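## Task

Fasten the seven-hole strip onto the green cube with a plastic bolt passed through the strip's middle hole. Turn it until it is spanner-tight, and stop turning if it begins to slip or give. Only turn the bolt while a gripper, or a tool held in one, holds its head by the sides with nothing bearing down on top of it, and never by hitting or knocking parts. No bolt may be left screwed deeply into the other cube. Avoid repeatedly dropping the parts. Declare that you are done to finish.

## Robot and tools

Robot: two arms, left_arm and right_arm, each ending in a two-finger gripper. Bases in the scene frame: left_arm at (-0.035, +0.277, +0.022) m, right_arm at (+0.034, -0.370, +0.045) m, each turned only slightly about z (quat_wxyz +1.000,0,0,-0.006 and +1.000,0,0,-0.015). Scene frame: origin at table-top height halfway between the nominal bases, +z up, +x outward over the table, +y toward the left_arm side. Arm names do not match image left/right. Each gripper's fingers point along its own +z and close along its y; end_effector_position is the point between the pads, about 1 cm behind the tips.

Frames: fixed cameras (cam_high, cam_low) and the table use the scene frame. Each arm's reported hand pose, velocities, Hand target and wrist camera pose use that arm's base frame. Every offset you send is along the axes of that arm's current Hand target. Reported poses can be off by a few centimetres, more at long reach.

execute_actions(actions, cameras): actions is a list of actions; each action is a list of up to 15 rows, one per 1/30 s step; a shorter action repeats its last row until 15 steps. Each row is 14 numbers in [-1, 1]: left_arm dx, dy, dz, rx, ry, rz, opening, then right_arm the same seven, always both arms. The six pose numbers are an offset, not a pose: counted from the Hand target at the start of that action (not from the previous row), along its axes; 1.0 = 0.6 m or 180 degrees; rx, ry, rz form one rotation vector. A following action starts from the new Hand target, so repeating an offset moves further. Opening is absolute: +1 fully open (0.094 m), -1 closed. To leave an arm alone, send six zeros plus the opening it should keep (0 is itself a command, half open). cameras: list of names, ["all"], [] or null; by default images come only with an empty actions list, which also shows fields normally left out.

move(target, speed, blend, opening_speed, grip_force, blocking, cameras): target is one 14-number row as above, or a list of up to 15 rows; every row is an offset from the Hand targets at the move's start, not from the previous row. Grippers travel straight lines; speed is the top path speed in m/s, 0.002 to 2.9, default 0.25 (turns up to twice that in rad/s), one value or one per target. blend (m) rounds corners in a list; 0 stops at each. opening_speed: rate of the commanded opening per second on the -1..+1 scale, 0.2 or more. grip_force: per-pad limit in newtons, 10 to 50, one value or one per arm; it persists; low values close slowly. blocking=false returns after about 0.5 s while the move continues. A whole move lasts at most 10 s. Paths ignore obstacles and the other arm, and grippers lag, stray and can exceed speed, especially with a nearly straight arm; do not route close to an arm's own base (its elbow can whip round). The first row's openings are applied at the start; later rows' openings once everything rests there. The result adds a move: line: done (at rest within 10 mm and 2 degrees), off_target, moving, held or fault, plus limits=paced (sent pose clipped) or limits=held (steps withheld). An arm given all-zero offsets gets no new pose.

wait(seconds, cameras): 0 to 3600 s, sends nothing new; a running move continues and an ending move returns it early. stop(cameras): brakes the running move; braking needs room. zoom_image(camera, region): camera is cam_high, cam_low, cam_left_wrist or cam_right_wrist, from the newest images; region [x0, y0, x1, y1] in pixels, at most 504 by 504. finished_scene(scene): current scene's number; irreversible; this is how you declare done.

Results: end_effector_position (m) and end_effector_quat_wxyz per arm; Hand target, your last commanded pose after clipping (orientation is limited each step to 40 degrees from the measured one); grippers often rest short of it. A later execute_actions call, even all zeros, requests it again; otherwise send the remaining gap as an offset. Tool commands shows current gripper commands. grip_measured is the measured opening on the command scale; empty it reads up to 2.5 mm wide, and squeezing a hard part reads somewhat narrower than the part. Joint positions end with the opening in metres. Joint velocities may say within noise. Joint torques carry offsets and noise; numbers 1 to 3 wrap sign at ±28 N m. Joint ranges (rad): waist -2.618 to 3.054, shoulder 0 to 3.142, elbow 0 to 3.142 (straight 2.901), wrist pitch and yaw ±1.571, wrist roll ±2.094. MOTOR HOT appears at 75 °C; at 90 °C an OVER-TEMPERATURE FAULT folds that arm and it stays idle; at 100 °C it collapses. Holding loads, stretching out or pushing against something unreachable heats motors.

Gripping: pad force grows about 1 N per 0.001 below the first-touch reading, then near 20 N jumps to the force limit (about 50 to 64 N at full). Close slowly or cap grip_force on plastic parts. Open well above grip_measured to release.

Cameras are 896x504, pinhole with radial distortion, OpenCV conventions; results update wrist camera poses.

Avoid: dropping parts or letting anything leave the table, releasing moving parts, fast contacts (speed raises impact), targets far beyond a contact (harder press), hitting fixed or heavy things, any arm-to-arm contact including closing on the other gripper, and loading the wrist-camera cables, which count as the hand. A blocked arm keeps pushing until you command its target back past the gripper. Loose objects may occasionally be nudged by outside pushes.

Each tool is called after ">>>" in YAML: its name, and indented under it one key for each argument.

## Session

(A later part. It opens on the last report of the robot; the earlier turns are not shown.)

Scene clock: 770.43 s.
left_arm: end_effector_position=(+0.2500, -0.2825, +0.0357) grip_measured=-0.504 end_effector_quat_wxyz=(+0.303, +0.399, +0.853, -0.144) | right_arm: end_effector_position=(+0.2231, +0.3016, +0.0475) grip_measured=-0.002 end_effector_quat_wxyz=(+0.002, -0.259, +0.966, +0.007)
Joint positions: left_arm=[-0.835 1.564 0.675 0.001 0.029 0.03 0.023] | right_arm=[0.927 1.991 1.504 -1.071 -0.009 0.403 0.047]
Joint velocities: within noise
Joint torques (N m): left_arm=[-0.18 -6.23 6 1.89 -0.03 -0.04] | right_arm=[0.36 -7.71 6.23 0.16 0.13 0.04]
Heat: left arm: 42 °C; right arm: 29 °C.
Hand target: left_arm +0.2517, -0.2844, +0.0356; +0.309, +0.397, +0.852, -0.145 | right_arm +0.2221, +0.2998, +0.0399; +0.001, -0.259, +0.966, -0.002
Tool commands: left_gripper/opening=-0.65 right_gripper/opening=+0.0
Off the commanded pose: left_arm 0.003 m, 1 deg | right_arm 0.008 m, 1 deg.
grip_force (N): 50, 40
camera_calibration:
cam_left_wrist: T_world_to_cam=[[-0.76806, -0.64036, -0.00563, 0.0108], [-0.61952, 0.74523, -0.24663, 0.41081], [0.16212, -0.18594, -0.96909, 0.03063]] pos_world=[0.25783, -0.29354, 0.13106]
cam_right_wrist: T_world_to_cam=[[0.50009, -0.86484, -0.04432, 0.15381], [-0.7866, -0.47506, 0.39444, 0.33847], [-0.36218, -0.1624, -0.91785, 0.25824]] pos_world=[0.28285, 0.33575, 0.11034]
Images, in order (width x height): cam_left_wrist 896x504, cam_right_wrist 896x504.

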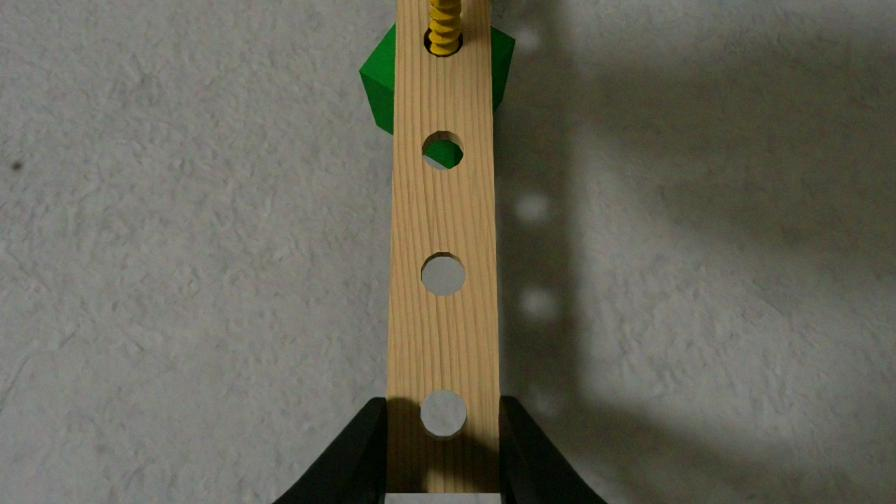

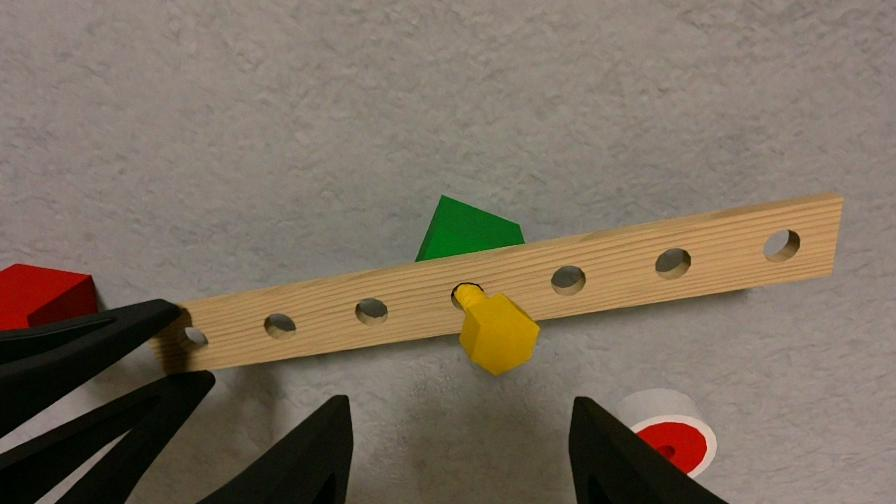

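>>> move:
  target:
    - [0,0,0,0,0,0,-0.65,0,-0.003,0.03,0,0,0,0.2]
    - [0,0,0,0,0,0,-0.65,0,-0.003,0.058,0,0,0,0.2]
  speed: 0.05
  cameras: ["cam_right_wrist","cam_left_wrist"]

Scene clock: 775.73 s.
left_arm: end_effector_position=(+0.2501, -0.2825, +0.0358) grip_measured=-0.504 end_effector_quat_wxyz=(+0.303, +0.399, +0.853, -0.144) | right_arm: end_effector_position=(+0.2239, +0.3007, +0.0135) grip_measured=+0.198 end_effector_quat_wxyz=(+0.004, -0.259, +0.966, +0.005)
Joint positions: left_arm=[-0.835 1.564 0.675 0.002 0.028 0.03 0.023] | right_arm=[0.927 2.029 1.419 -0.948 -0.003 0.403 0.056]
Joint torques (N m): left_arm=[-0.28 -6.43 6.08 1.89 -0.03 -0.05] | right_arm=[-0.02 -7.66 5.96 0.18 0.06 -0.01]
Heat: left arm: 42 °C; right arm: 29 °C.
Hand target: left_arm +0.2517, -0.2844, +0.0356; +0.309, +0.397, +0.852, -0.145 | right_arm +0.2230, +0.2981, +0.0051; +0.001, -0.259, +0.966, -0.002
Off the commanded pose: left_arm 0.003 m, 1 deg | right_arm 0.009 m, 1 deg.
grip_force (N): 50, 40
move: done
cam_left_wrist: T_world_to_cam=[[-0.76773, -0.64075, -0.00566, 0.0106], [-0.61985, 0.74487, -0.2469, 0.41085], [0.16242, -0.18605, -0.96902, 0.03061]] pos_world=[0.25783, -0.29354, 0.13116]
cam_right_wrist: T_world_to_cam=[[0.49993, -0.86522, -0.03835, 0.15121], [-0.78886, -0.47319, 0.39217, 0.35201], [-0.35746, -0.16581, -0.91909, 0.22706]] pos_world=[0.28326, 0.33504, 0.07644]
Images, in order (width x height): cam_left_wrist 896x504, cam_right_wrist 896x504.

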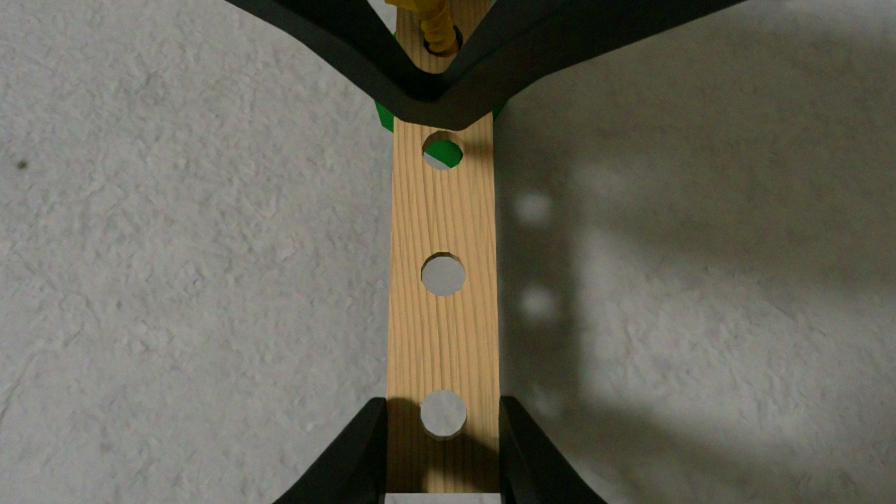

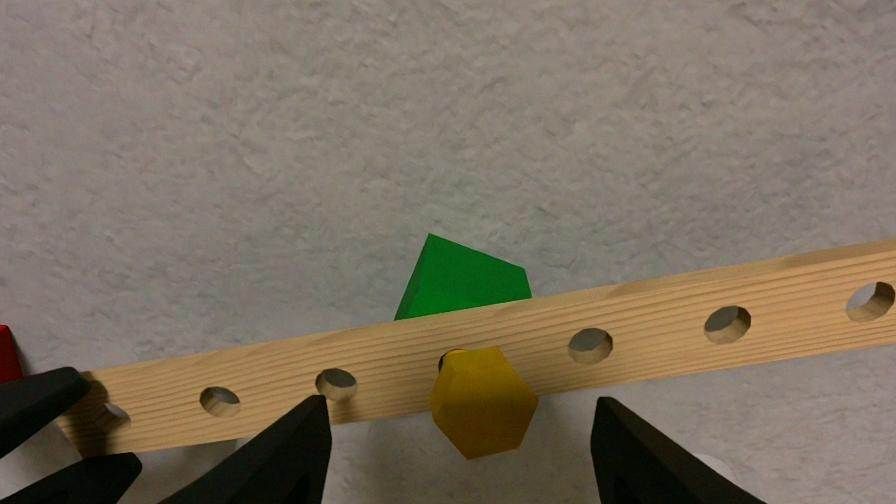

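>>> move:
  target:
    - [0,0,0,0,0,0,-0.65,0,0,0.006,0,0,0,0.2]
  speed: 0.05

>>> move:
  target:
    - [0,0,0,0,0,0,-0.65,0,0,0,0,0,0,-0.5]
  opening_speed: 0.4
  cameras: ["cam_right_wrist","cam_left_wrist"]

Scene clock: 779.77 s.
left_arm: end_effector_position=(+0.2501, -0.2825, +0.0358) grip_measured=-0.504 end_effector_quat_wxyz=(+0.303, +0.399, +0.853, -0.144) | right_arm: end_effector_position=(+0.2244, +0.3014, +0.0123) grip_measured=+0.198 end_effector_quat_wxyz=(+0.006, -0.259, +0.966, +0.007)
Joint positions: left_arm=[-0.835 1.564 0.675 0.002 0.028 0.03 0.023] | right_arm=[0.927 2.029 1.413 -0.937 -0.003 0.403 0.056]
Joint torques (N m): left_arm=[-0.23 -6.35 6.08 1.9 -0.02 -0.05] | right_arm=[-0.01 -7.28 5.72 0.21 0.06 -0.01]
Heat: left arm: 42 °C; right arm: 29 °C.
Hand target: left_arm +0.2517, -0.2844, +0.0356; +0.309, +0.397, +0.852, -0.145 | right_arm +0.2230, +0.2981, +0.0016; +0.001, -0.259, +0.966, -0.002
Off the commanded pose: left_arm 0.003 m, 1 deg | right_arm 0.011 m, 1 deg.
grip_force (N): 50, 40
move: off_target (right_arm)

Scene clock: 781.73 s.
left_arm: end_effector_position=(+0.2501, -0.2825, +0.0358) grip_measured=-0.504 end_effector_quat_wxyz=(+0.303, +0.399, +0.853, -0.144) | right_arm: end_effector_position=(+0.2244, +0.3014, +0.0123) grip_measured=-0.498 end_effector_quat_wxyz=(+0.006, -0.259, +0.966, +0.007)
Joint positions: left_arm=[-0.835 1.564 0.675 0.002 0.028 0.03 0.023] | right_arm=[0.927 2.029 1.413 -0.937 -0.003 0.403 0.024]
Joint torques (N m): left_arm=[-0.21 -6.3 6.11 1.86 -0.02 -0.06] | right_arm=[-0.03 -7.27 5.75 0.22 0.06 -0.01]
Heat: left arm: 42 °C; right arm: 29 °C.
Hand target: left_arm +0.2517, -0.2844, +0.0356; +0.309, +0.397, +0.852, -0.145 | right_arm +0.2230, +0.2981, +0.0016; +0.001, -0.259, +0.966, -0.002
Off the commanded pose: left_arm 0.003 m, 1 deg | right_arm 0.011 m, 1 deg.
grip_force (N): 50, 40
move: done
cam_left_wrist: T_world_to_cam=[[-0.76773, -0.64075, -0.00566, 0.0106], [-0.61985, 0.74487, -0.2469, 0.41085], [0.16242, -0.18605, -0.96902, 0.03061]] pos_world=[0.25783, -0.29354, 0.13116]
cam_right_wrist: T_world_to_cam=[[0.50008, -0.86503, -0.04046, 0.15143], [-0.79007, -0.47488, 0.38765, 0.35406], [-0.35455, -0.16189, -0.92092, 0.2244]] pos_world=[0.28357, 0.33546, 0.07553]
Images, in order (width x height): cam_left_wrist 896x504, cam_right_wrist 896x504.

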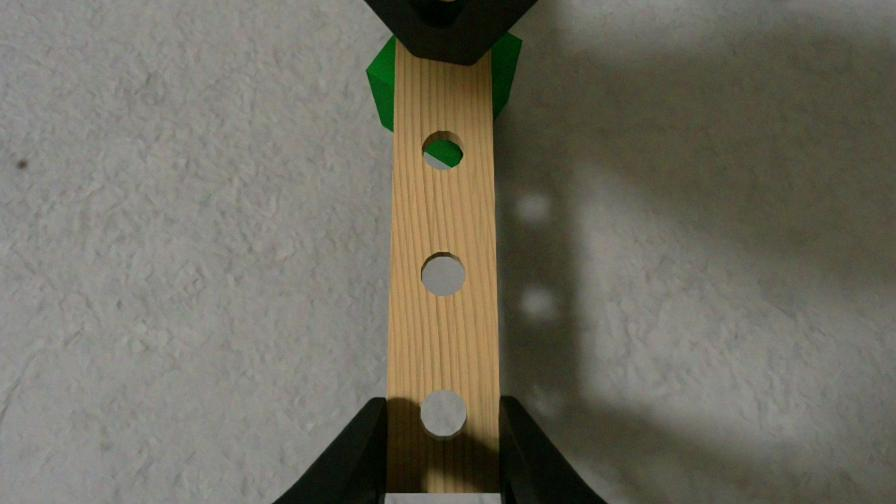

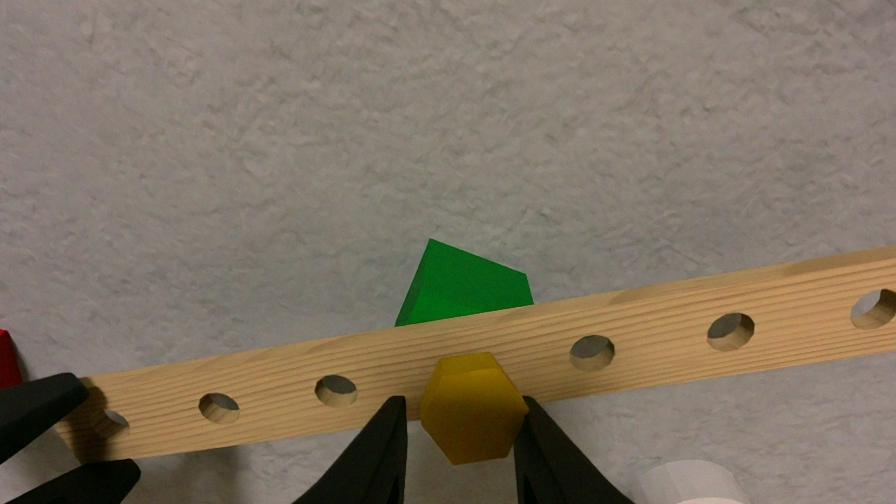

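>>> move:
  target:
    - [0,0,0,0,0,0,-0.65,0,0,0,0,0,0,-0.62]
  opening_speed: 0.2
  cameras: ["cam_right_wrist"]

Scene clock: 783.97 s.
left_arm: end_effector_position=(+0.2501, -0.2825, +0.0358) grip_measured=-0.504 end_effector_quat_wxyz=(+0.303, +0.399, +0.853, -0.143) | right_arm: end_effector_position=(+0.2244, +0.3014, +0.0123) grip_measured=-0.618 end_effector_quat_wxyz=(+0.006, -0.259, +0.966, +0.007)
Joint positions: left_arm=[-0.835 1.564 0.675 0.002 0.028 0.03 0.023] | right_arm=[0.927 2.029 1.413 -0.937 -0.003 0.403 0.018]
Joint torques (N m): left_arm=[-0.25 -6.39 6.11 1.88 -0.01 -0.03] | right_arm=[-0.02 -7.28 5.74 0.21 0.07 -0.01]
Heat: left arm: 42 °C; right arm: 29 °C.
Hand target: left_arm +0.2517, -0.2844, +0.0356; +0.309, +0.397, +0.852, -0.145 | right_arm +0.2230, +0.2981, +0.0016; +0.001, -0.259, +0.966, -0.002
Off the commanded pose: left_arm 0.003 m, 1 deg | right_arm 0.011 m, 1 deg.
grip_force (N): 50, 40
move: done
cam_right_wrist: T_world_to_cam=[[0.50008, -0.86503, -0.04046, 0.15143], [-0.79007, -0.47488, 0.38765, 0.35406], [-0.35455, -0.16189, -0.92092, 0.2244]] pos_world=[0.28357, 0.33546, 0.07553]

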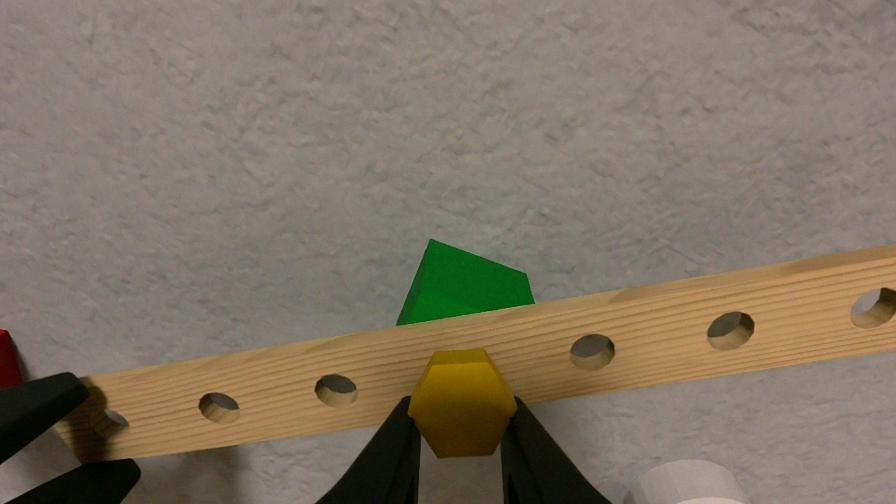

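>>> move:
  target:
    - [0,0,0,0,0,0,-0.65,0,0,0,0,0,0,-0.56]
    - [0,0,0,0,0,0,-0.65,0,0,0,0,0,-0.1667,-0.56]
  speed: 0.2
  cameras: ["cam_right_wrist"]

Scene clock: 792.53 s.
left_arm: end_effector_position=(+0.2502, -0.2823, +0.0357) grip_measured=-0.504 end_effector_quat_wxyz=(+0.303, +0.399, +0.854, -0.143) | right_arm: end_effector_position=(+0.2269, +0.3022, +0.0123) grip_measured=-0.562 end_effector_quat_wxyz=(+0.013, -0.495, +0.869, +0.003)
Joint positions: left_arm=[-0.836 1.564 0.675 0.001 0.026 0.029 0.023] | right_arm=[0.927 2.029 1.413 -0.929 0.006 -0.109 0.021]
Joint torques (N m): left_arm=[-0.14 -6.38 6.12 1.9 -0.02 -0.04] | right_arm=[-0.05 -7.28 5.79 0.15 -0.02 -0.15]
Heat: left arm: 42 °C; right arm: 29 °C.
Hand target: left_arm +0.2516, -0.2844, +0.0355; +0.309, +0.397, +0.852, -0.145 | right_arm +0.2230, +0.2981, +0.0016; +0.000, -0.500, +0.866, -0.002
Off the commanded pose: left_arm 0.003 m, 1 deg | right_arm 0.012 m, 2 deg.
grip_force (N): 50, 40
move: off_target (right_arm)
cam_right_wrist: T_world_to_cam=[[0.86017, -0.5095, -0.02256, -0.03856], [-0.46436, -0.80072, 0.37845, 0.381], [-0.21089, -0.31506, -0.92534, 0.23924]] pos_world=[0.26055, 0.3608, 0.07632]

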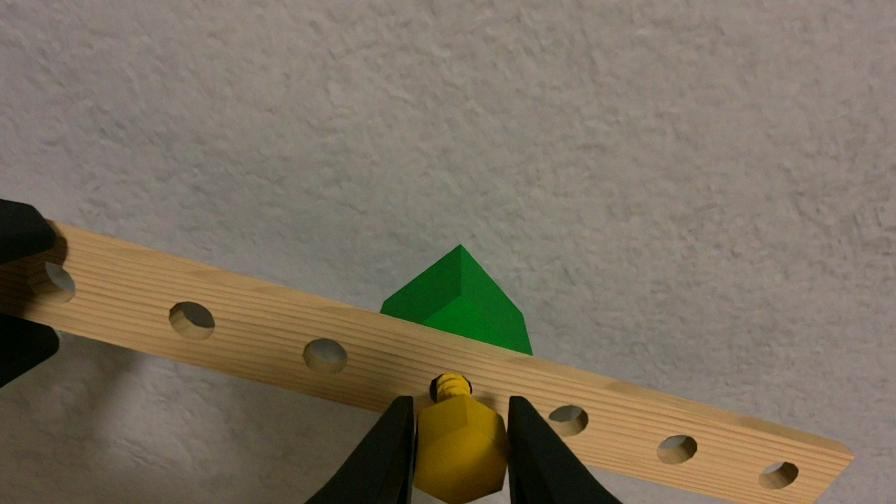

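>>> move:
  target:
    - [0,0,0,0,0,0,-0.65,0,0,0,0,0,0,-0.72]
  opening_speed: 0.2
  cameras: ["cam_right_wrist"]

Scene clock: 798.07 s.
left_arm: end_effector_position=(+0.2502, -0.2823, +0.0357) grip_measured=-0.504 end_effector_quat_wxyz=(+0.303, +0.399, +0.854, -0.143) | right_arm: end_effector_position=(+0.2269, +0.3022, +0.0123) grip_measured=-0.639 end_effector_quat_wxyz=(+0.013, -0.495, +0.869, +0.003)
Joint positions: left_arm=[-0.836 1.564 0.675 0.001 0.026 0.029 0.023] | right_arm=[0.927 2.029 1.413 -0.928 0.006 -0.109 0.017]
Joint torques (N m): left_arm=[-0.16 -6.34 6.13 1.88 0.03 -0.03] | right_arm=[-0.05 -7.27 5.79 0.15 -0.03 -0.11]
Heat: left arm: 42 °C; right arm: 29 °C.
Hand target: left_arm +0.2516, -0.2845, +0.0355; +0.309, +0.397, +0.852, -0.145 | right_arm +0.2230, +0.2981, +0.0016; +0.000, -0.500, +0.866, -0.002
Off the commanded pose: left_arm 0.003 m, 1 deg | right_arm 0.012 m, 2 deg.
grip_force (N): 50, 40
move: done
cam_right_wrist: T_world_to_cam=[[0.86057, -0.50883, -0.02248, -0.03887], [-0.46383, -0.80118, 0.37812, 0.38114], [-0.21041, -0.31498, -0.92548, 0.23913]] pos_world=[0.26055, 0.3609, 0.07632]

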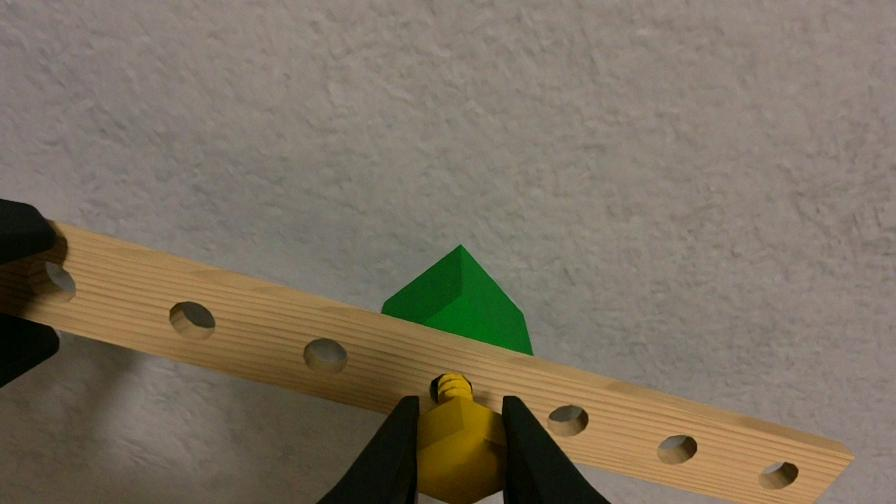

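>>> move:
  target:
    - [0,0,0,0,0,0,-0.65,-0.002,0.006,0,0,0,0,-0.72]
  speed: 0.05
  cameras: ["cam_right_wrist"]

Scene clock: 801.73 s.
left_arm: end_effector_position=(+0.2502, -0.2823, +0.0357) grip_measured=-0.504 end_effector_quat_wxyz=(+0.303, +0.399, +0.854, -0.143) | right_arm: end_effector_position=(+0.2269, +0.3022, +0.0123) grip_measured=-0.639 end_effector_quat_wxyz=(+0.013, -0.495, +0.869, +0.003)
Joint positions: left_arm=[-0.836 1.564 0.675 0.001 0.026 0.029 0.023] | right_arm=[0.927 2.029 1.413 -0.928 0.006 -0.109 0.017]
Joint torques (N m): left_arm=[-0.18 -6.3 6.01 1.91 -0.01 -0.05] | right_arm=[0.77 -7.06 6.13 0.13 -0.03 -0.02]
Heat: left arm: 42 °C; right arm: 29 °C.
Hand target: left_arm +0.2516, -0.2845, +0.0355; +0.309, +0.397, +0.852, -0.145 | right_arm +0.2205, +0.3010, +0.0015; +0.000, -0.500, +0.866, -0.002
Off the commanded pose: left_arm 0.003 m, 1 deg | right_arm 0.013 m, 2 deg.
grip_force (N): 50, 40
move: off_target (right_arm)
cam_right_wrist: T_world_to_cam=[[0.86038, -0.50916, -0.02247, -0.0387], [-0.46415, -0.801, 0.3781, 0.38116], [-0.21051, -0.31488, -0.92549, 0.23912]] pos_world=[0.26055, 0.3609, 0.07632]

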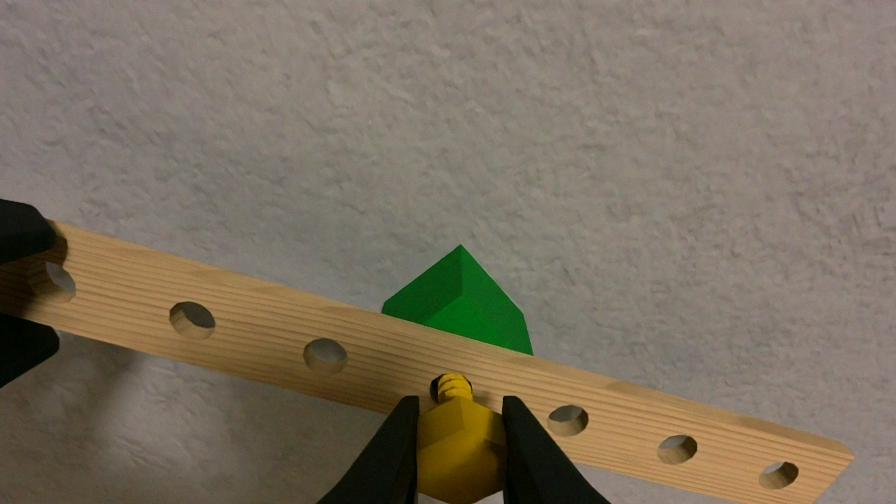

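>>> move:
  target:
    - [0,0,0,0,0,0,-0.65,0,0.005,0,0,0,0,-0.72]
  speed: 0.05

Scene clock: 804.57 s.
left_arm: end_effector_position=(+0.2501, -0.2821, +0.0355) grip_measured=-0.504 end_effector_quat_wxyz=(+0.303, +0.399, +0.854, -0.143) | right_arm: end_effector_position=(+0.2268, +0.3023, +0.0123) grip_measured=-0.639 end_effector_quat_wxyz=(+0.014, -0.493, +0.870, +0.001)
Joint positions: left_arm=[-0.836 1.564 0.674 0.001 0.026 0.029 0.023] | right_arm=[0.929 2.029 1.413 -0.928 0.009 -0.103 0.017]
Joint torques (N m): left_arm=[-0.27 -6.26 6.16 1.9 -0.02 -0.05] | right_arm=[1.25 -7.16 5.98 0.14 -0.06 -0.01]
Heat: left arm: 42 °C; right arm: 29 °C.
Hand target: left_arm +0.2517, -0.2846, +0.0357; +0.309, +0.397, +0.852, -0.145 | right_arm +0.2180, +0.3024, +0.0015; +0.000, -0.500, +0.866, -0.002
Off the commanded pose: left_arm 0.003 m, 1 deg | right_arm 0.014 m, 2 deg.
grip_force (N): 50, 40
move: off_target (right_arm)

>>> move:
  target:
    - [0,0,0,0,0,0,-0.65,0,0,0.002,0,0,0.66,-0.72]
  speed: 0.4
  cameras: ["cam_right_wrist"]

Scene clock: 810.43 s.
left_arm: end_effector_position=(+0.2484, -0.2804, +0.0330) grip_measured=-0.504 end_effector_quat_wxyz=(+0.299, +0.396, +0.856, -0.143) | right_arm: end_effector_position=(+0.2235, +0.3039, +0.0118) grip_measured=-0.639 end_effector_quat_wxyz=(+0.005, +0.491, +0.871, +0.011)
Joint positions: left_arm=[-0.835 1.564 0.666 0.004 0.027 0.021 0.023] | right_arm=[0.937 2.031 1.413 -0.931 0.006 1.965 0.017]
Joint torques (N m): left_arm=[-0.23 -6.27 6.69 1.82 -0.03 0.04] | right_arm=[0.59 -7.15 5.75 0.2 -0.04 0.04]
Heat: left arm: 42 °C; right arm: 29 °C.
Hand target: left_arm +0.2517, -0.2845, +0.0356; +0.309, +0.397, +0.852, -0.145 | right_arm +0.2180, +0.3025, +0.0004; +0.002, +0.491, +0.871, -0.001
Off the commanded pose: left_arm 0.006 m, 1 deg | right_arm 0.013 m, 1 deg.
grip_force (N): 50, 40
move: off_target (right_arm)
cam_right_wrist: T_world_to_cam=[[-0.85485, -0.51602, -0.05434, 0.35091], [-0.49144, 0.7716, 0.40389, -0.09101], [-0.16648, 0.37197, -0.91319, 0.01974]] pos_world=[0.25854, 0.24396, 0.07385]

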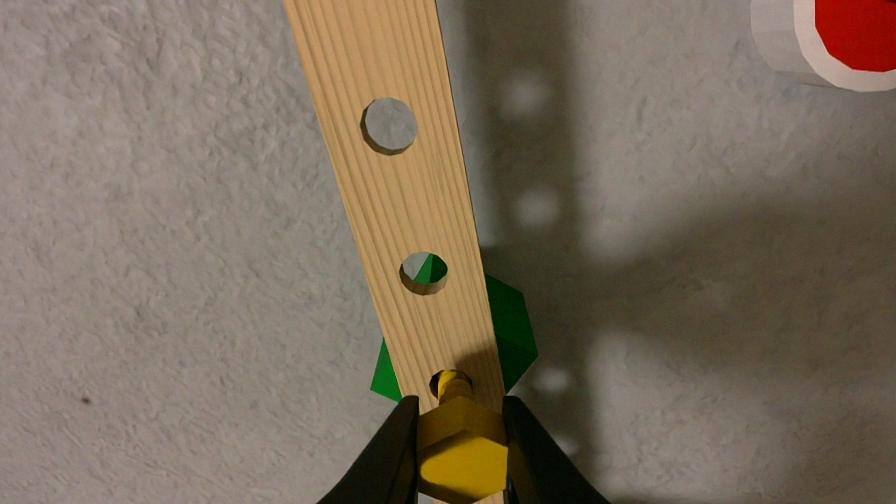

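>>> wait:
  seconds: 0.1
  cameras: ["cam_low","cam_left_wrist"]

>>> zoom_image:
  camera: "cam_low"
  region: [280, 200, 580, 400]

Scene clock: 812.67 s.
left_arm: end_effector_position=(+0.2484, -0.2804, +0.0330) grip_measured=-0.504 end_effector_quat_wxyz=(+0.299, +0.396, +0.856, -0.143) | right_arm: end_effector_position=(+0.2235, +0.3039, +0.0118) grip_measured=-0.639 end_effector_quat_wxyz=(+0.005, +0.492, +0.871, +0.011)
Joint positions: left_arm=[-0.835 1.564 0.666 0.004 0.027 0.021 0.023] | right_arm=[0.937 2.031 1.413 -0.931 0.006 1.965 0.017]
Joint torques (N m): left_arm=[-0.23 -6.32 6.82 1.86 -0.03 0.04] | right_arm=[0.59 -7.15 5.76 0.2 -0.03 0.04]
Heat: left arm: 42 °C; right arm: 29 °C.
Hand target: left_arm +0.2517, -0.2845, +0.0356; +0.309, +0.397, +0.852, -0.145 | right_arm +0.2180, +0.3025, +0.0004; +0.002, +0.491, +0.871, -0.001
Tool commands: left_gripper/opening=-0.65 right_gripper/opening=-0.72
Off the commanded pose: left_arm 0.006 m, 1 deg | right_arm 0.013 m, 1 deg.
grip_force (N): 50, 40
wait: 0.10 s; at rest from the start
cam_left_wrist: T_world_to_cam=[[-0.76304, -0.64635, -0.00054, 0.00775], [-0.62732, 0.74078, -0.24024, 0.40802], [0.15568, -0.18297, -0.97071, 0.03115]] pos_world=[0.25703, -0.29154, 0.12827]

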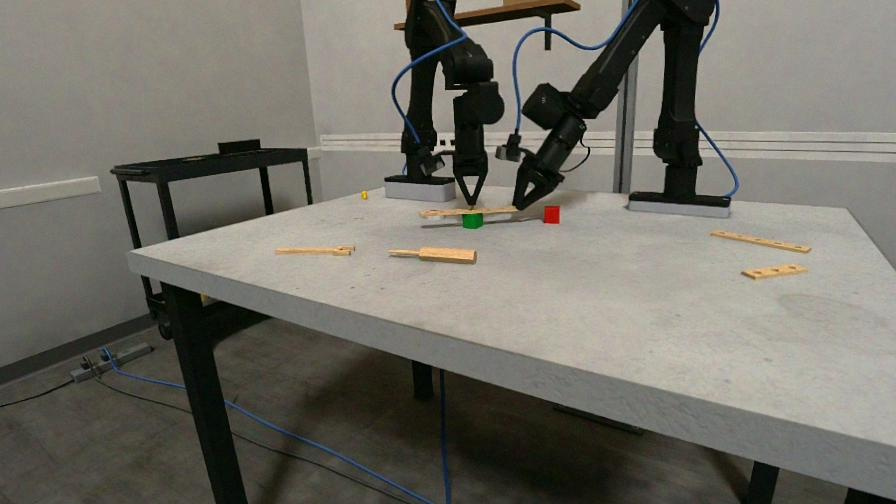

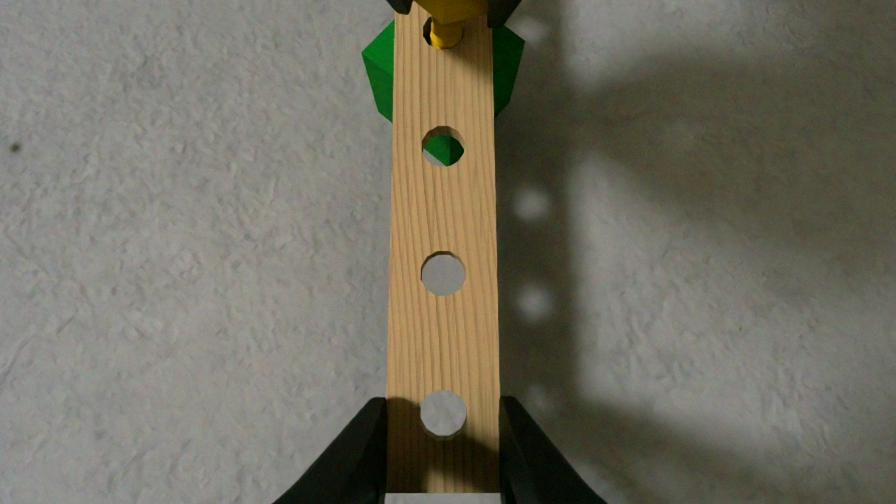

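Scaled by 1.680.

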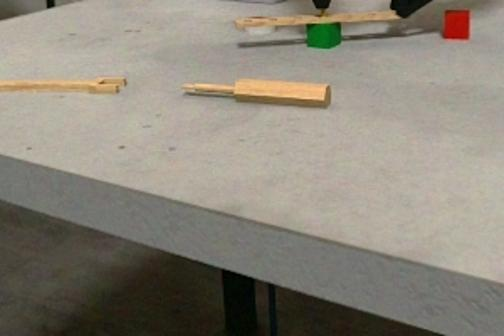

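>>> zoom_image:
  camera: "cam_low"
  region: [410, 170, 570, 250]

Scaled by 3.150.

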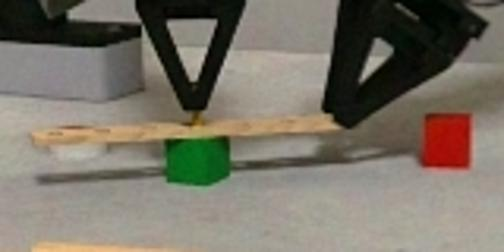

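>>> move:
  target:
    - [0,0,0,0,0,0,-0.65,0,0,0,0,0,0,-0.5]
  opening_speed: 0.5
  cameras: ["cam_right_wrist"]

Scene clock: 817.10 s.
left_arm: end_effector_position=(+0.2488, -0.2808, +0.0334) grip_measured=-0.504 end_effector_quat_wxyz=(+0.301, +0.396, +0.856, -0.144) | right_arm: end_effector_position=(+0.2240, +0.3066, +0.0118) grip_measured=-0.502 end_effector_quat_wxyz=(+0.005, +0.491, +0.871, +0.016)
Joint positions: left_arm=[-0.835 1.564 0.666 0.007 0.027 0.021 0.023] | right_arm=[0.94 2.031 1.413 -0.921 0.006 1.965 0.023]
Joint torques (N m): left_arm=[-0.24 -6.26 6.8 1.84 -0.01 0.05] | right_arm=[0.34 -7.17 5.79 0.12 -0.02 0.04]
Heat: left arm: 42 °C; right arm: 29 °C.
Hand target: left_arm +0.2517, -0.2845, +0.0356; +0.309, +0.397, +0.852, -0.145 | right_arm +0.2180, +0.3025, +0.0004; +0.002, +0.491, +0.871, -0.001
Off the commanded pose: left_arm 0.005 m, 1 deg | right_arm 0.014 m, 2 deg.
grip_force (N): 50, 40
move: done
cam_right_wrist: T_world_to_cam=[[-0.85357, -0.51713, -0.06315, 0.35289], [-0.49499, 0.76723, 0.40785, -0.09075], [-0.16246, 0.37939, -0.91086, 0.01565]] pos_world=[0.25885, 0.24618, 0.07356]

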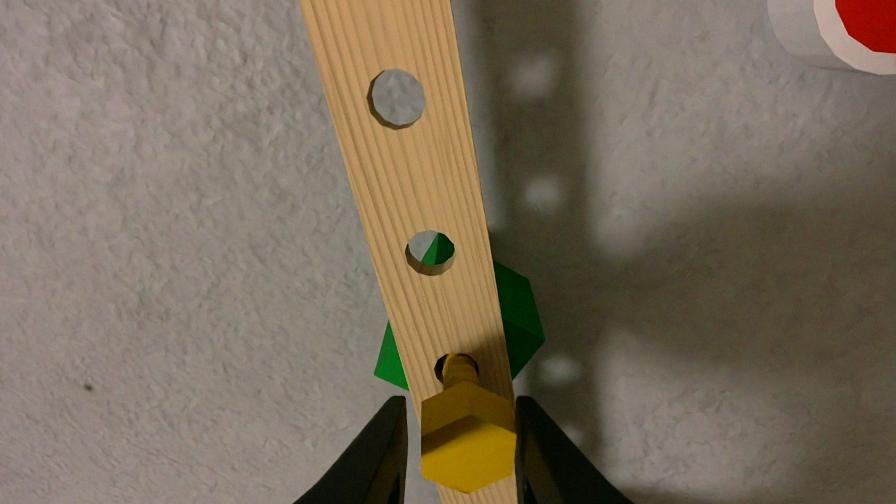

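>>> move:
  target:
    - [0,0,0,0,0,0,-0.65,0,0,0,0,0,0,-0.1]
  opening_speed: 0.8
  cameras: ["cam_right_wrist"]

Scene clock: 819.20 s.
left_arm: end_effector_position=(+0.2488, -0.2808, +0.0334) grip_measured=-0.504 end_effector_quat_wxyz=(+0.301, +0.396, +0.856, -0.144) | right_arm: end_effector_position=(+0.2239, +0.3068, +0.0118) grip_measured=-0.102 end_effector_quat_wxyz=(+0.005, +0.491, +0.871, +0.016)
Joint positions: left_arm=[-0.835 1.564 0.666 0.007 0.027 0.021 0.023] | right_arm=[0.94 2.031 1.413 -0.92 0.005 1.966 0.042]
Joint torques (N m): left_arm=[-0.21 -6.32 6.76 1.84 -0.02 0.04] | right_arm=[0.35 -7.17 5.79 0.11 -0.03 0.04]
Heat: left arm: 42 °C; right arm: 29 °C.
Hand target: left_arm +0.2517, -0.2845, +0.0356; +0.309, +0.397, +0.852, -0.145 | right_arm +0.2179, +0.3025, +0.0004; +0.002, +0.491, +0.871, -0.001
Off the commanded pose: left_arm 0.005 m, 1 deg | right_arm 0.014 m, 2 deg.
grip_force (N): 50, 40
move: done
cam_right_wrist: T_world_to_cam=[[-0.85357, -0.51711, -0.06336, 0.35292], [-0.49497, 0.76698, 0.40835, -0.09093], [-0.16257, 0.37992, -0.91062, 0.01544]] pos_world=[0.25875, 0.24638, 0.07356]

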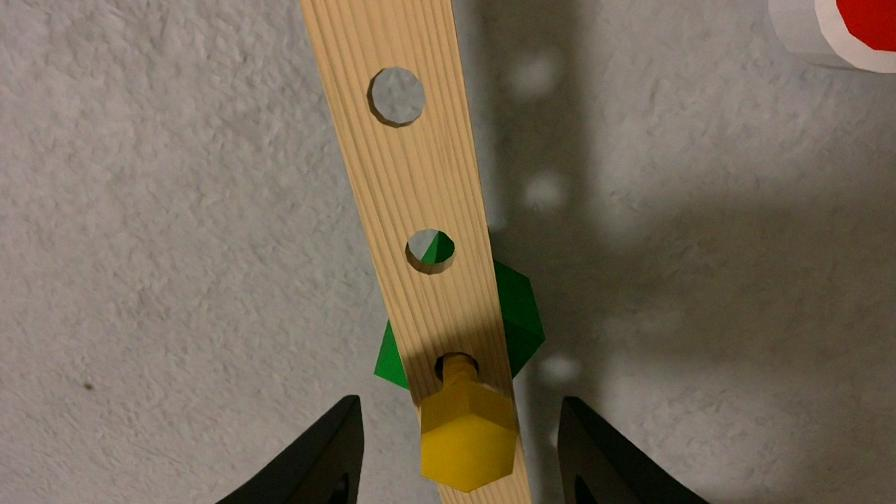

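>>> move:
  target:
    - [0,0,0,0,0,0,-0.65,-0.0075,0.0044,0,0,0,-0.66,-0.1]
  speed: 0.5
  cameras: ["cam_right_wrist"]

Scene clock: 825.20 s.
left_arm: end_effector_position=(+0.2466, -0.2833, +0.0337) grip_measured=-0.504 end_effector_quat_wxyz=(+0.301, +0.403, +0.852, -0.145) | right_arm: end_effector_position=(+0.2284, +0.3044, +0.0097) grip_measured=-0.102 end_effector_quat_wxyz=(+0.017, -0.496, +0.868, +0.003)
Joint positions: left_arm=[-0.842 1.564 0.666 0.009 0.031 0.031 0.023] | right_arm=[0.928 2.037 1.413 -0.915 0.008 -0.109 0.042]
Joint torques (N m): left_arm=[0.43 -6.31 6.75 1.78 -0.03 -0.07] | right_arm=[0.17 -7.46 6.16 0.05 -0.06 -0.07]
Heat: left arm: 41 °C; right arm: 29 °C.
Hand target: left_arm +0.2517, -0.2844, +0.0356; +0.309, +0.397, +0.852, -0.145 | right_arm +0.2226, +0.2999, +0.0004; +0.000, -0.500, +0.866, -0.002
Off the commanded pose: left_arm 0.006 m, 1 deg | right_arm 0.012 m, 2 deg.
grip_force (N): 50, 40
move: off_target (right_arm)
cam_right_wrist: T_world_to_cam=[[0.86146, -0.50746, -0.01948, -0.03964], [-0.46471, -0.80318, 0.37275, 0.38536], [-0.2048, -0.31206, -0.92773, 0.23555]] pos_world=[0.26146, 0.36291, 0.07411]

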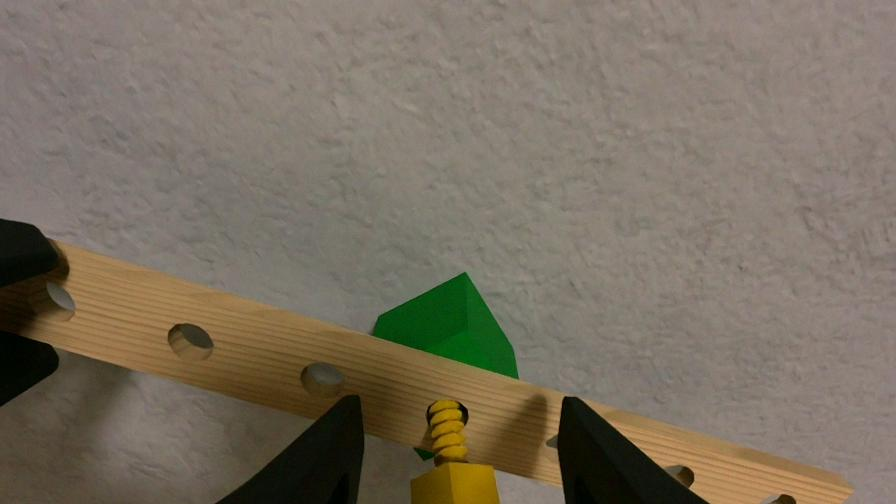

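>>> move:
  target:
    - [0,0,0,0,0,0,-0.65,0,0,0,0,0,0,0.2]
    - [0,0,0,0,0,0,-0.65,0,0,-0.055,0,0,0,0.2]
    - [0,0,0,0,0,0,-0.65,0.0056,0.0018,-0.055,0,0,0.5,0.2]
  speed: 0.2
  cameras: ["cam_right_wrist","cam_left_wrist"]

Scene clock: 837.70 s.
left_arm: end_effector_position=(+0.2467, -0.2832, +0.0337) grip_measured=-0.504 end_effector_quat_wxyz=(+0.301, +0.403, +0.852, -0.145) | right_arm: end_effector_position=(+0.2170, +0.2908, +0.0191) grip_measured=+0.198 end_effector_quat_wxyz=(-0.007, +0.258, +0.966, -0.022)
Joint positions: left_arm=[-0.842 1.564 0.666 0.009 0.03 0.031 0.023] | right_arm=[0.928 2.032 1.445 -1.03 0.003 1.45 0.056]
Joint torques (N m): left_arm=[0.46 -6.31 6.8 1.81 -0.05 -0.05] | right_arm=[0.35 -11.64 8.24 -0.03 0 0.03]
Heat: left arm: 41 °C; right arm: 29 °C.
Hand target: left_arm +0.2517, -0.2844, +0.0356; +0.309, +0.397, +0.852, -0.145 | right_arm +0.2199, +0.2976, +0.0333; +0.002, +0.259, +0.966, -0.002
Off the commanded pose: left_arm 0.006 m, 1 deg | right_arm 0.016 m, 3 deg.
grip_force (N): 50, 40
move: off_target (right_arm)
cam_left_wrist: T_world_to_cam=[[-0.77358, -0.63368, -0.00451, 0.01097], [-0.61349, 0.75068, -0.24516, 0.40875], [0.15874, -0.18689, -0.96947, 0.02971]] pos_world=[0.25454, -0.29434, 0.12906]
cam_right_wrist: T_world_to_cam=[[-0.49826, -0.86689, 0.01538, 0.36231], [-0.78986, 0.46115, 0.4043, 0.06802], [-0.35758, 0.18929, -0.9145, 0.12485]] pos_world=[0.27889, 0.25908, 0.0811]
Images, in order (width x height): cam_left_wrist 896x504, cam_right_wrist 896x504.

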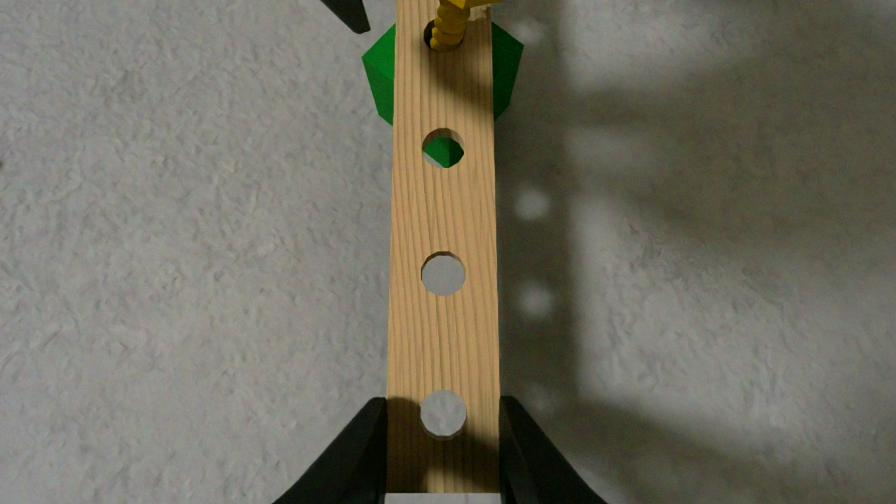

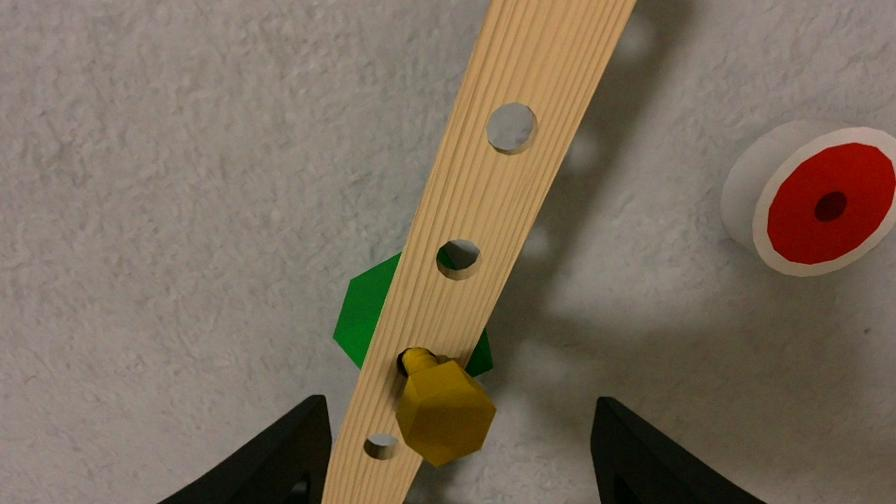

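>>> zoom_image:
  camera: "cam_right_wrist"
  region: [320, 230, 560, 480]

Scaled by 2.016.

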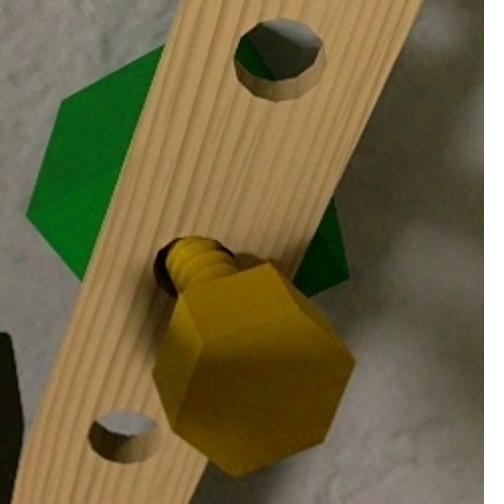

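>>> move:
  target:
    - [0,0,0,0,0,0,-0.65,-0.002,0.004,0.03,0,0,0,0.2]
  speed: 0.06
  cameras: ["cam_right_wrist"]

Scene clock: 852.77 s.
left_arm: end_effector_position=(+0.2467, -0.2832, +0.0337) grip_measured=-0.504 end_effector_quat_wxyz=(+0.301, +0.403, +0.852, -0.145) | right_arm: end_effector_position=(+0.2250, +0.3014, +0.0188) grip_measured=+0.198 end_effector_quat_wxyz=(+0.003, +0.258, +0.966, +0.003)
Joint positions: left_arm=[-0.842 1.564 0.666 0.009 0.03 0.031 0.023] | right_arm=[0.928 2.032 1.445 -0.977 0.003 1.451 0.056]
Joint torques (N m): left_arm=[0.47 -6.31 6.76 1.8 -0.03 -0.04] | right_arm=[0.13 -8.92 5.76 0.11 0 0.02]
Heat: left arm: 40 °C; right arm: 31 °C.
Hand target: left_arm +0.2517, -0.2844, +0.0356; +0.309, +0.397, +0.852, -0.145 | right_arm +0.2221, +0.2990, +0.0153; +0.002, +0.259, +0.966, -0.002
Off the commanded pose: left_arm 0.006 m, 1 deg | right_arm 0.005 m, 0 deg.
grip_force (N): 50, 40
move: done
cam_right_wrist: T_world_to_cam=[[-0.49858, -0.86604, -0.03719, 0.37631], [-0.80224, 0.44475, 0.39826, 0.07727], [-0.32837, 0.2284, -0.91652, 0.10706]] pos_world=[0.28477, 0.26709, 0.08135]

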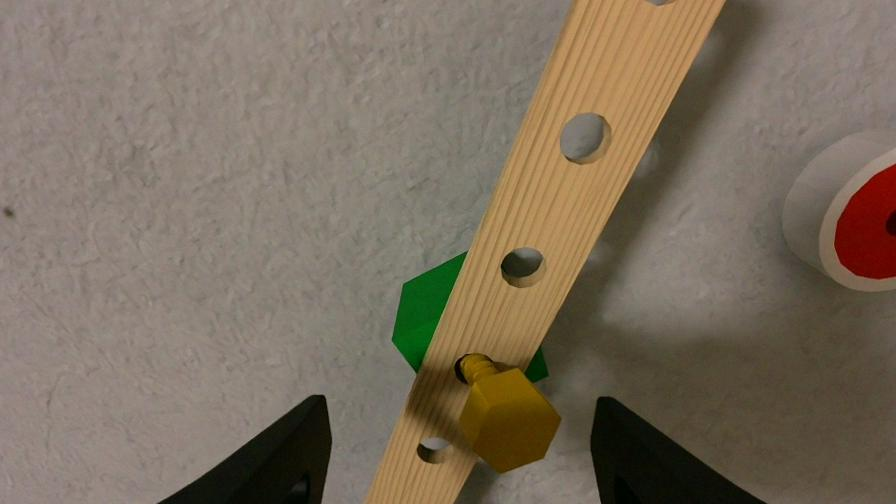

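>>> move:
  target:
    - [0,0,0,0,0,0,-0.65,0,-0.0055,0.018,0,0,0,0.2]
  speed: 0.06
  cameras: ["cam_right_wrist"]

Scene clock: 856.20 s.
left_arm: end_effector_position=(+0.2467, -0.2832, +0.0337) grip_measured=-0.504 end_effector_quat_wxyz=(+0.301, +0.403, +0.852, -0.145) | right_arm: end_effector_position=(+0.2230, +0.2987, +0.0089) grip_measured=+0.198 end_effector_quat_wxyz=(+0.003, +0.258, +0.966, +0.003)
Joint positions: left_arm=[-0.842 1.564 0.666 0.009 0.03 0.031 0.023] | right_arm=[0.928 2.032 1.402 -0.933 0.003 1.451 0.056]
Joint torques (N m): left_arm=[0.42 -6.3 6.82 1.83 -0.03 -0.06] | right_arm=[0.03 -8.55 5.87 0.12 0 0.01]
Heat: left arm: 40 °C; right arm: 31 °C.
Hand target: left_arm +0.2517, -0.2844, +0.0356; +0.309, +0.397, +0.852, -0.145 | right_arm +0.2205, +0.2961, +0.0045; +0.002, +0.259, +0.966, -0.002
Off the commanded pose: left_arm 0.006 m, 1 deg | right_arm 0.006 m, 1 deg.
grip_force (N): 50, 40
move: done
cam_right_wrist: T_world_to_cam=[[-0.49855, -0.86598, -0.03912, 0.37263], [-0.80271, 0.44414, 0.398, 0.0812], [-0.32728, 0.22982, -0.91655, 0.0972]] pos_world=[0.28277, 0.26429, 0.07135]

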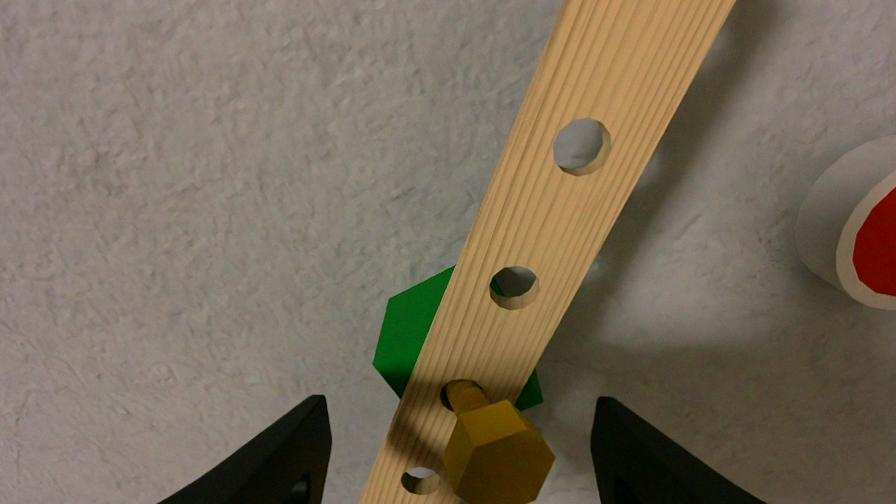

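>>> move:
  target:
    - [0,0,0,0,0,0,-0.65,0,0,0,0,0,0,-0.58]
  opening_speed: 0.3
  cameras: ["cam_right_wrist"]

Scene clock: 860.87 s.
left_arm: end_effector_position=(+0.2467, -0.2832, +0.0337) grip_measured=-0.504 end_effector_quat_wxyz=(+0.301, +0.403, +0.852, -0.145) | right_arm: end_effector_position=(+0.2231, +0.2989, +0.0089) grip_measured=-0.578 end_effector_quat_wxyz=(+0.003, +0.258, +0.966, +0.004)
Joint positions: left_arm=[-0.842 1.564 0.666 0.009 0.03 0.031 0.023] | right_arm=[0.928 2.032 1.402 -0.932 0.003 1.451 0.02]
Joint torques (N m): left_arm=[0.4 -6.34 6.75 1.82 -0.02 -0.06] | right_arm=[0.05 -8.55 5.85 0.11 0 0.01]
Heat: left arm: 40 °C; right arm: 31 °C.
Hand target: left_arm +0.2517, -0.2844, +0.0356; +0.309, +0.397, +0.852, -0.145 | right_arm +0.2205, +0.2961, +0.0045; +0.002, +0.259, +0.966, -0.001
Off the commanded pose: left_arm 0.006 m, 1 deg | right_arm 0.006 m, 1 deg.
grip_force (N): 50, 40
move: done
cam_right_wrist: T_world_to_cam=[[-0.49847, -0.86599, -0.03984, 0.37276], [-0.80293, 0.44386, 0.39786, 0.0813], [-0.32686, 0.23031, -0.91658, 0.09693]] pos_world=[0.28277, 0.26439, 0.07135]

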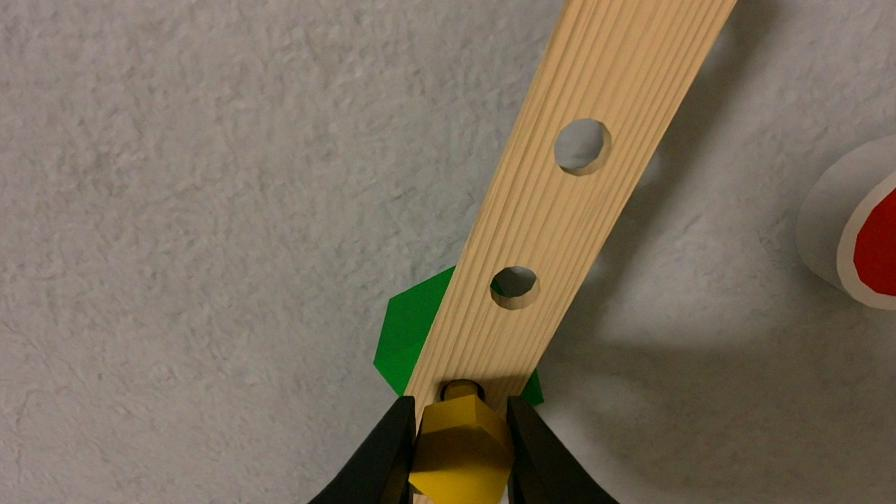

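>>> move:
  target:
    - [0,0,0,0,0,0,-0.65,0,0,0,0,0,0,-0.72]
  opening_speed: 0.2
  cameras: ["cam_right_wrist"]

>>> zoom_image:
  camera: "cam_right_wrist"
  region: [360, 330, 560, 504]

Scene clock: 863.87 s.
left_arm: end_effector_position=(+0.2467, -0.2832, +0.0337) grip_measured=-0.504 end_effector_quat_wxyz=(+0.301, +0.403, +0.852, -0.145) | right_arm: end_effector_position=(+0.2231, +0.2989, +0.0089) grip_measured=-0.621 end_effector_quat_wxyz=(+0.003, +0.258, +0.966, +0.004)
Joint positions: left_arm=[-0.842 1.564 0.666 0.009 0.03 0.031 0.023] | right_arm=[0.928 2.032 1.402 -0.932 0.003 1.451 0.018]
Joint torques (N m): left_arm=[0.4 -6.37 6.79 1.8 -0.05 -0.05] | right_arm=[0.02 -8.57 5.86 0.11 0 0.01]
Heat: left arm: 40 °C; right arm: 31 °C.
Hand target: left_arm +0.2517, -0.2844, +0.0356; +0.309, +0.397, +0.852, -0.145 | right_arm +0.2205, +0.2961, +0.0045; +0.002, +0.259, +0.966, -0.001
Off the commanded pose: left_arm 0.006 m, 1 deg | right_arm 0.006 m, 1 deg.
grip_force (N): 50, 40
move: done
cam_right_wrist: T_world_to_cam=[[-0.49847, -0.86599, -0.03984, 0.37276], [-0.80293, 0.44386, 0.39786, 0.0813], [-0.32686, 0.23031, -0.91658, 0.09693]] pos_world=[0.28277, 0.26439, 0.07135]

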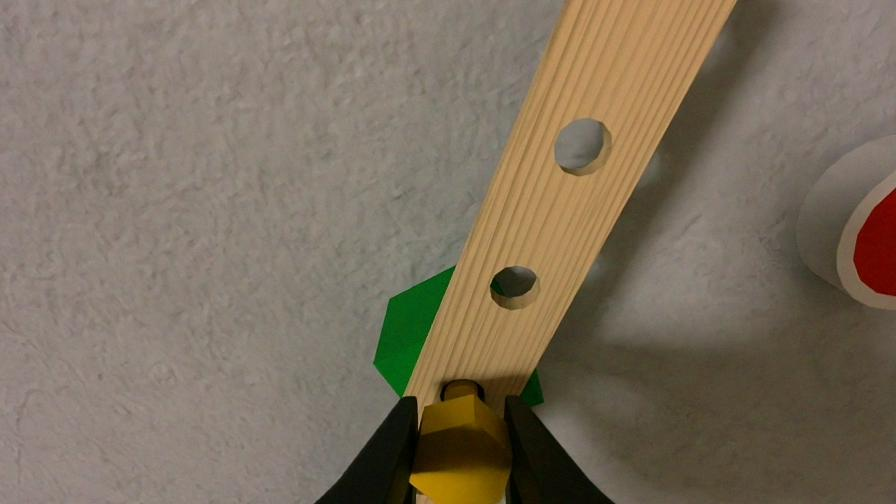

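Scaled by 2.520.

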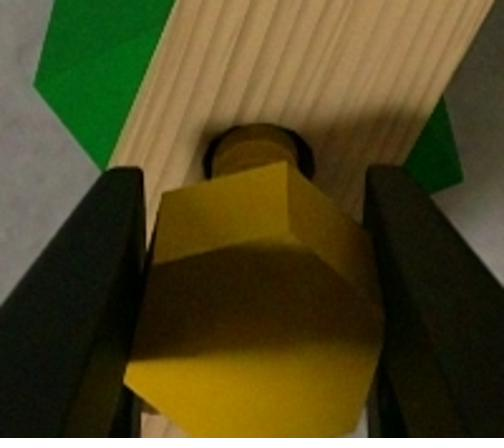

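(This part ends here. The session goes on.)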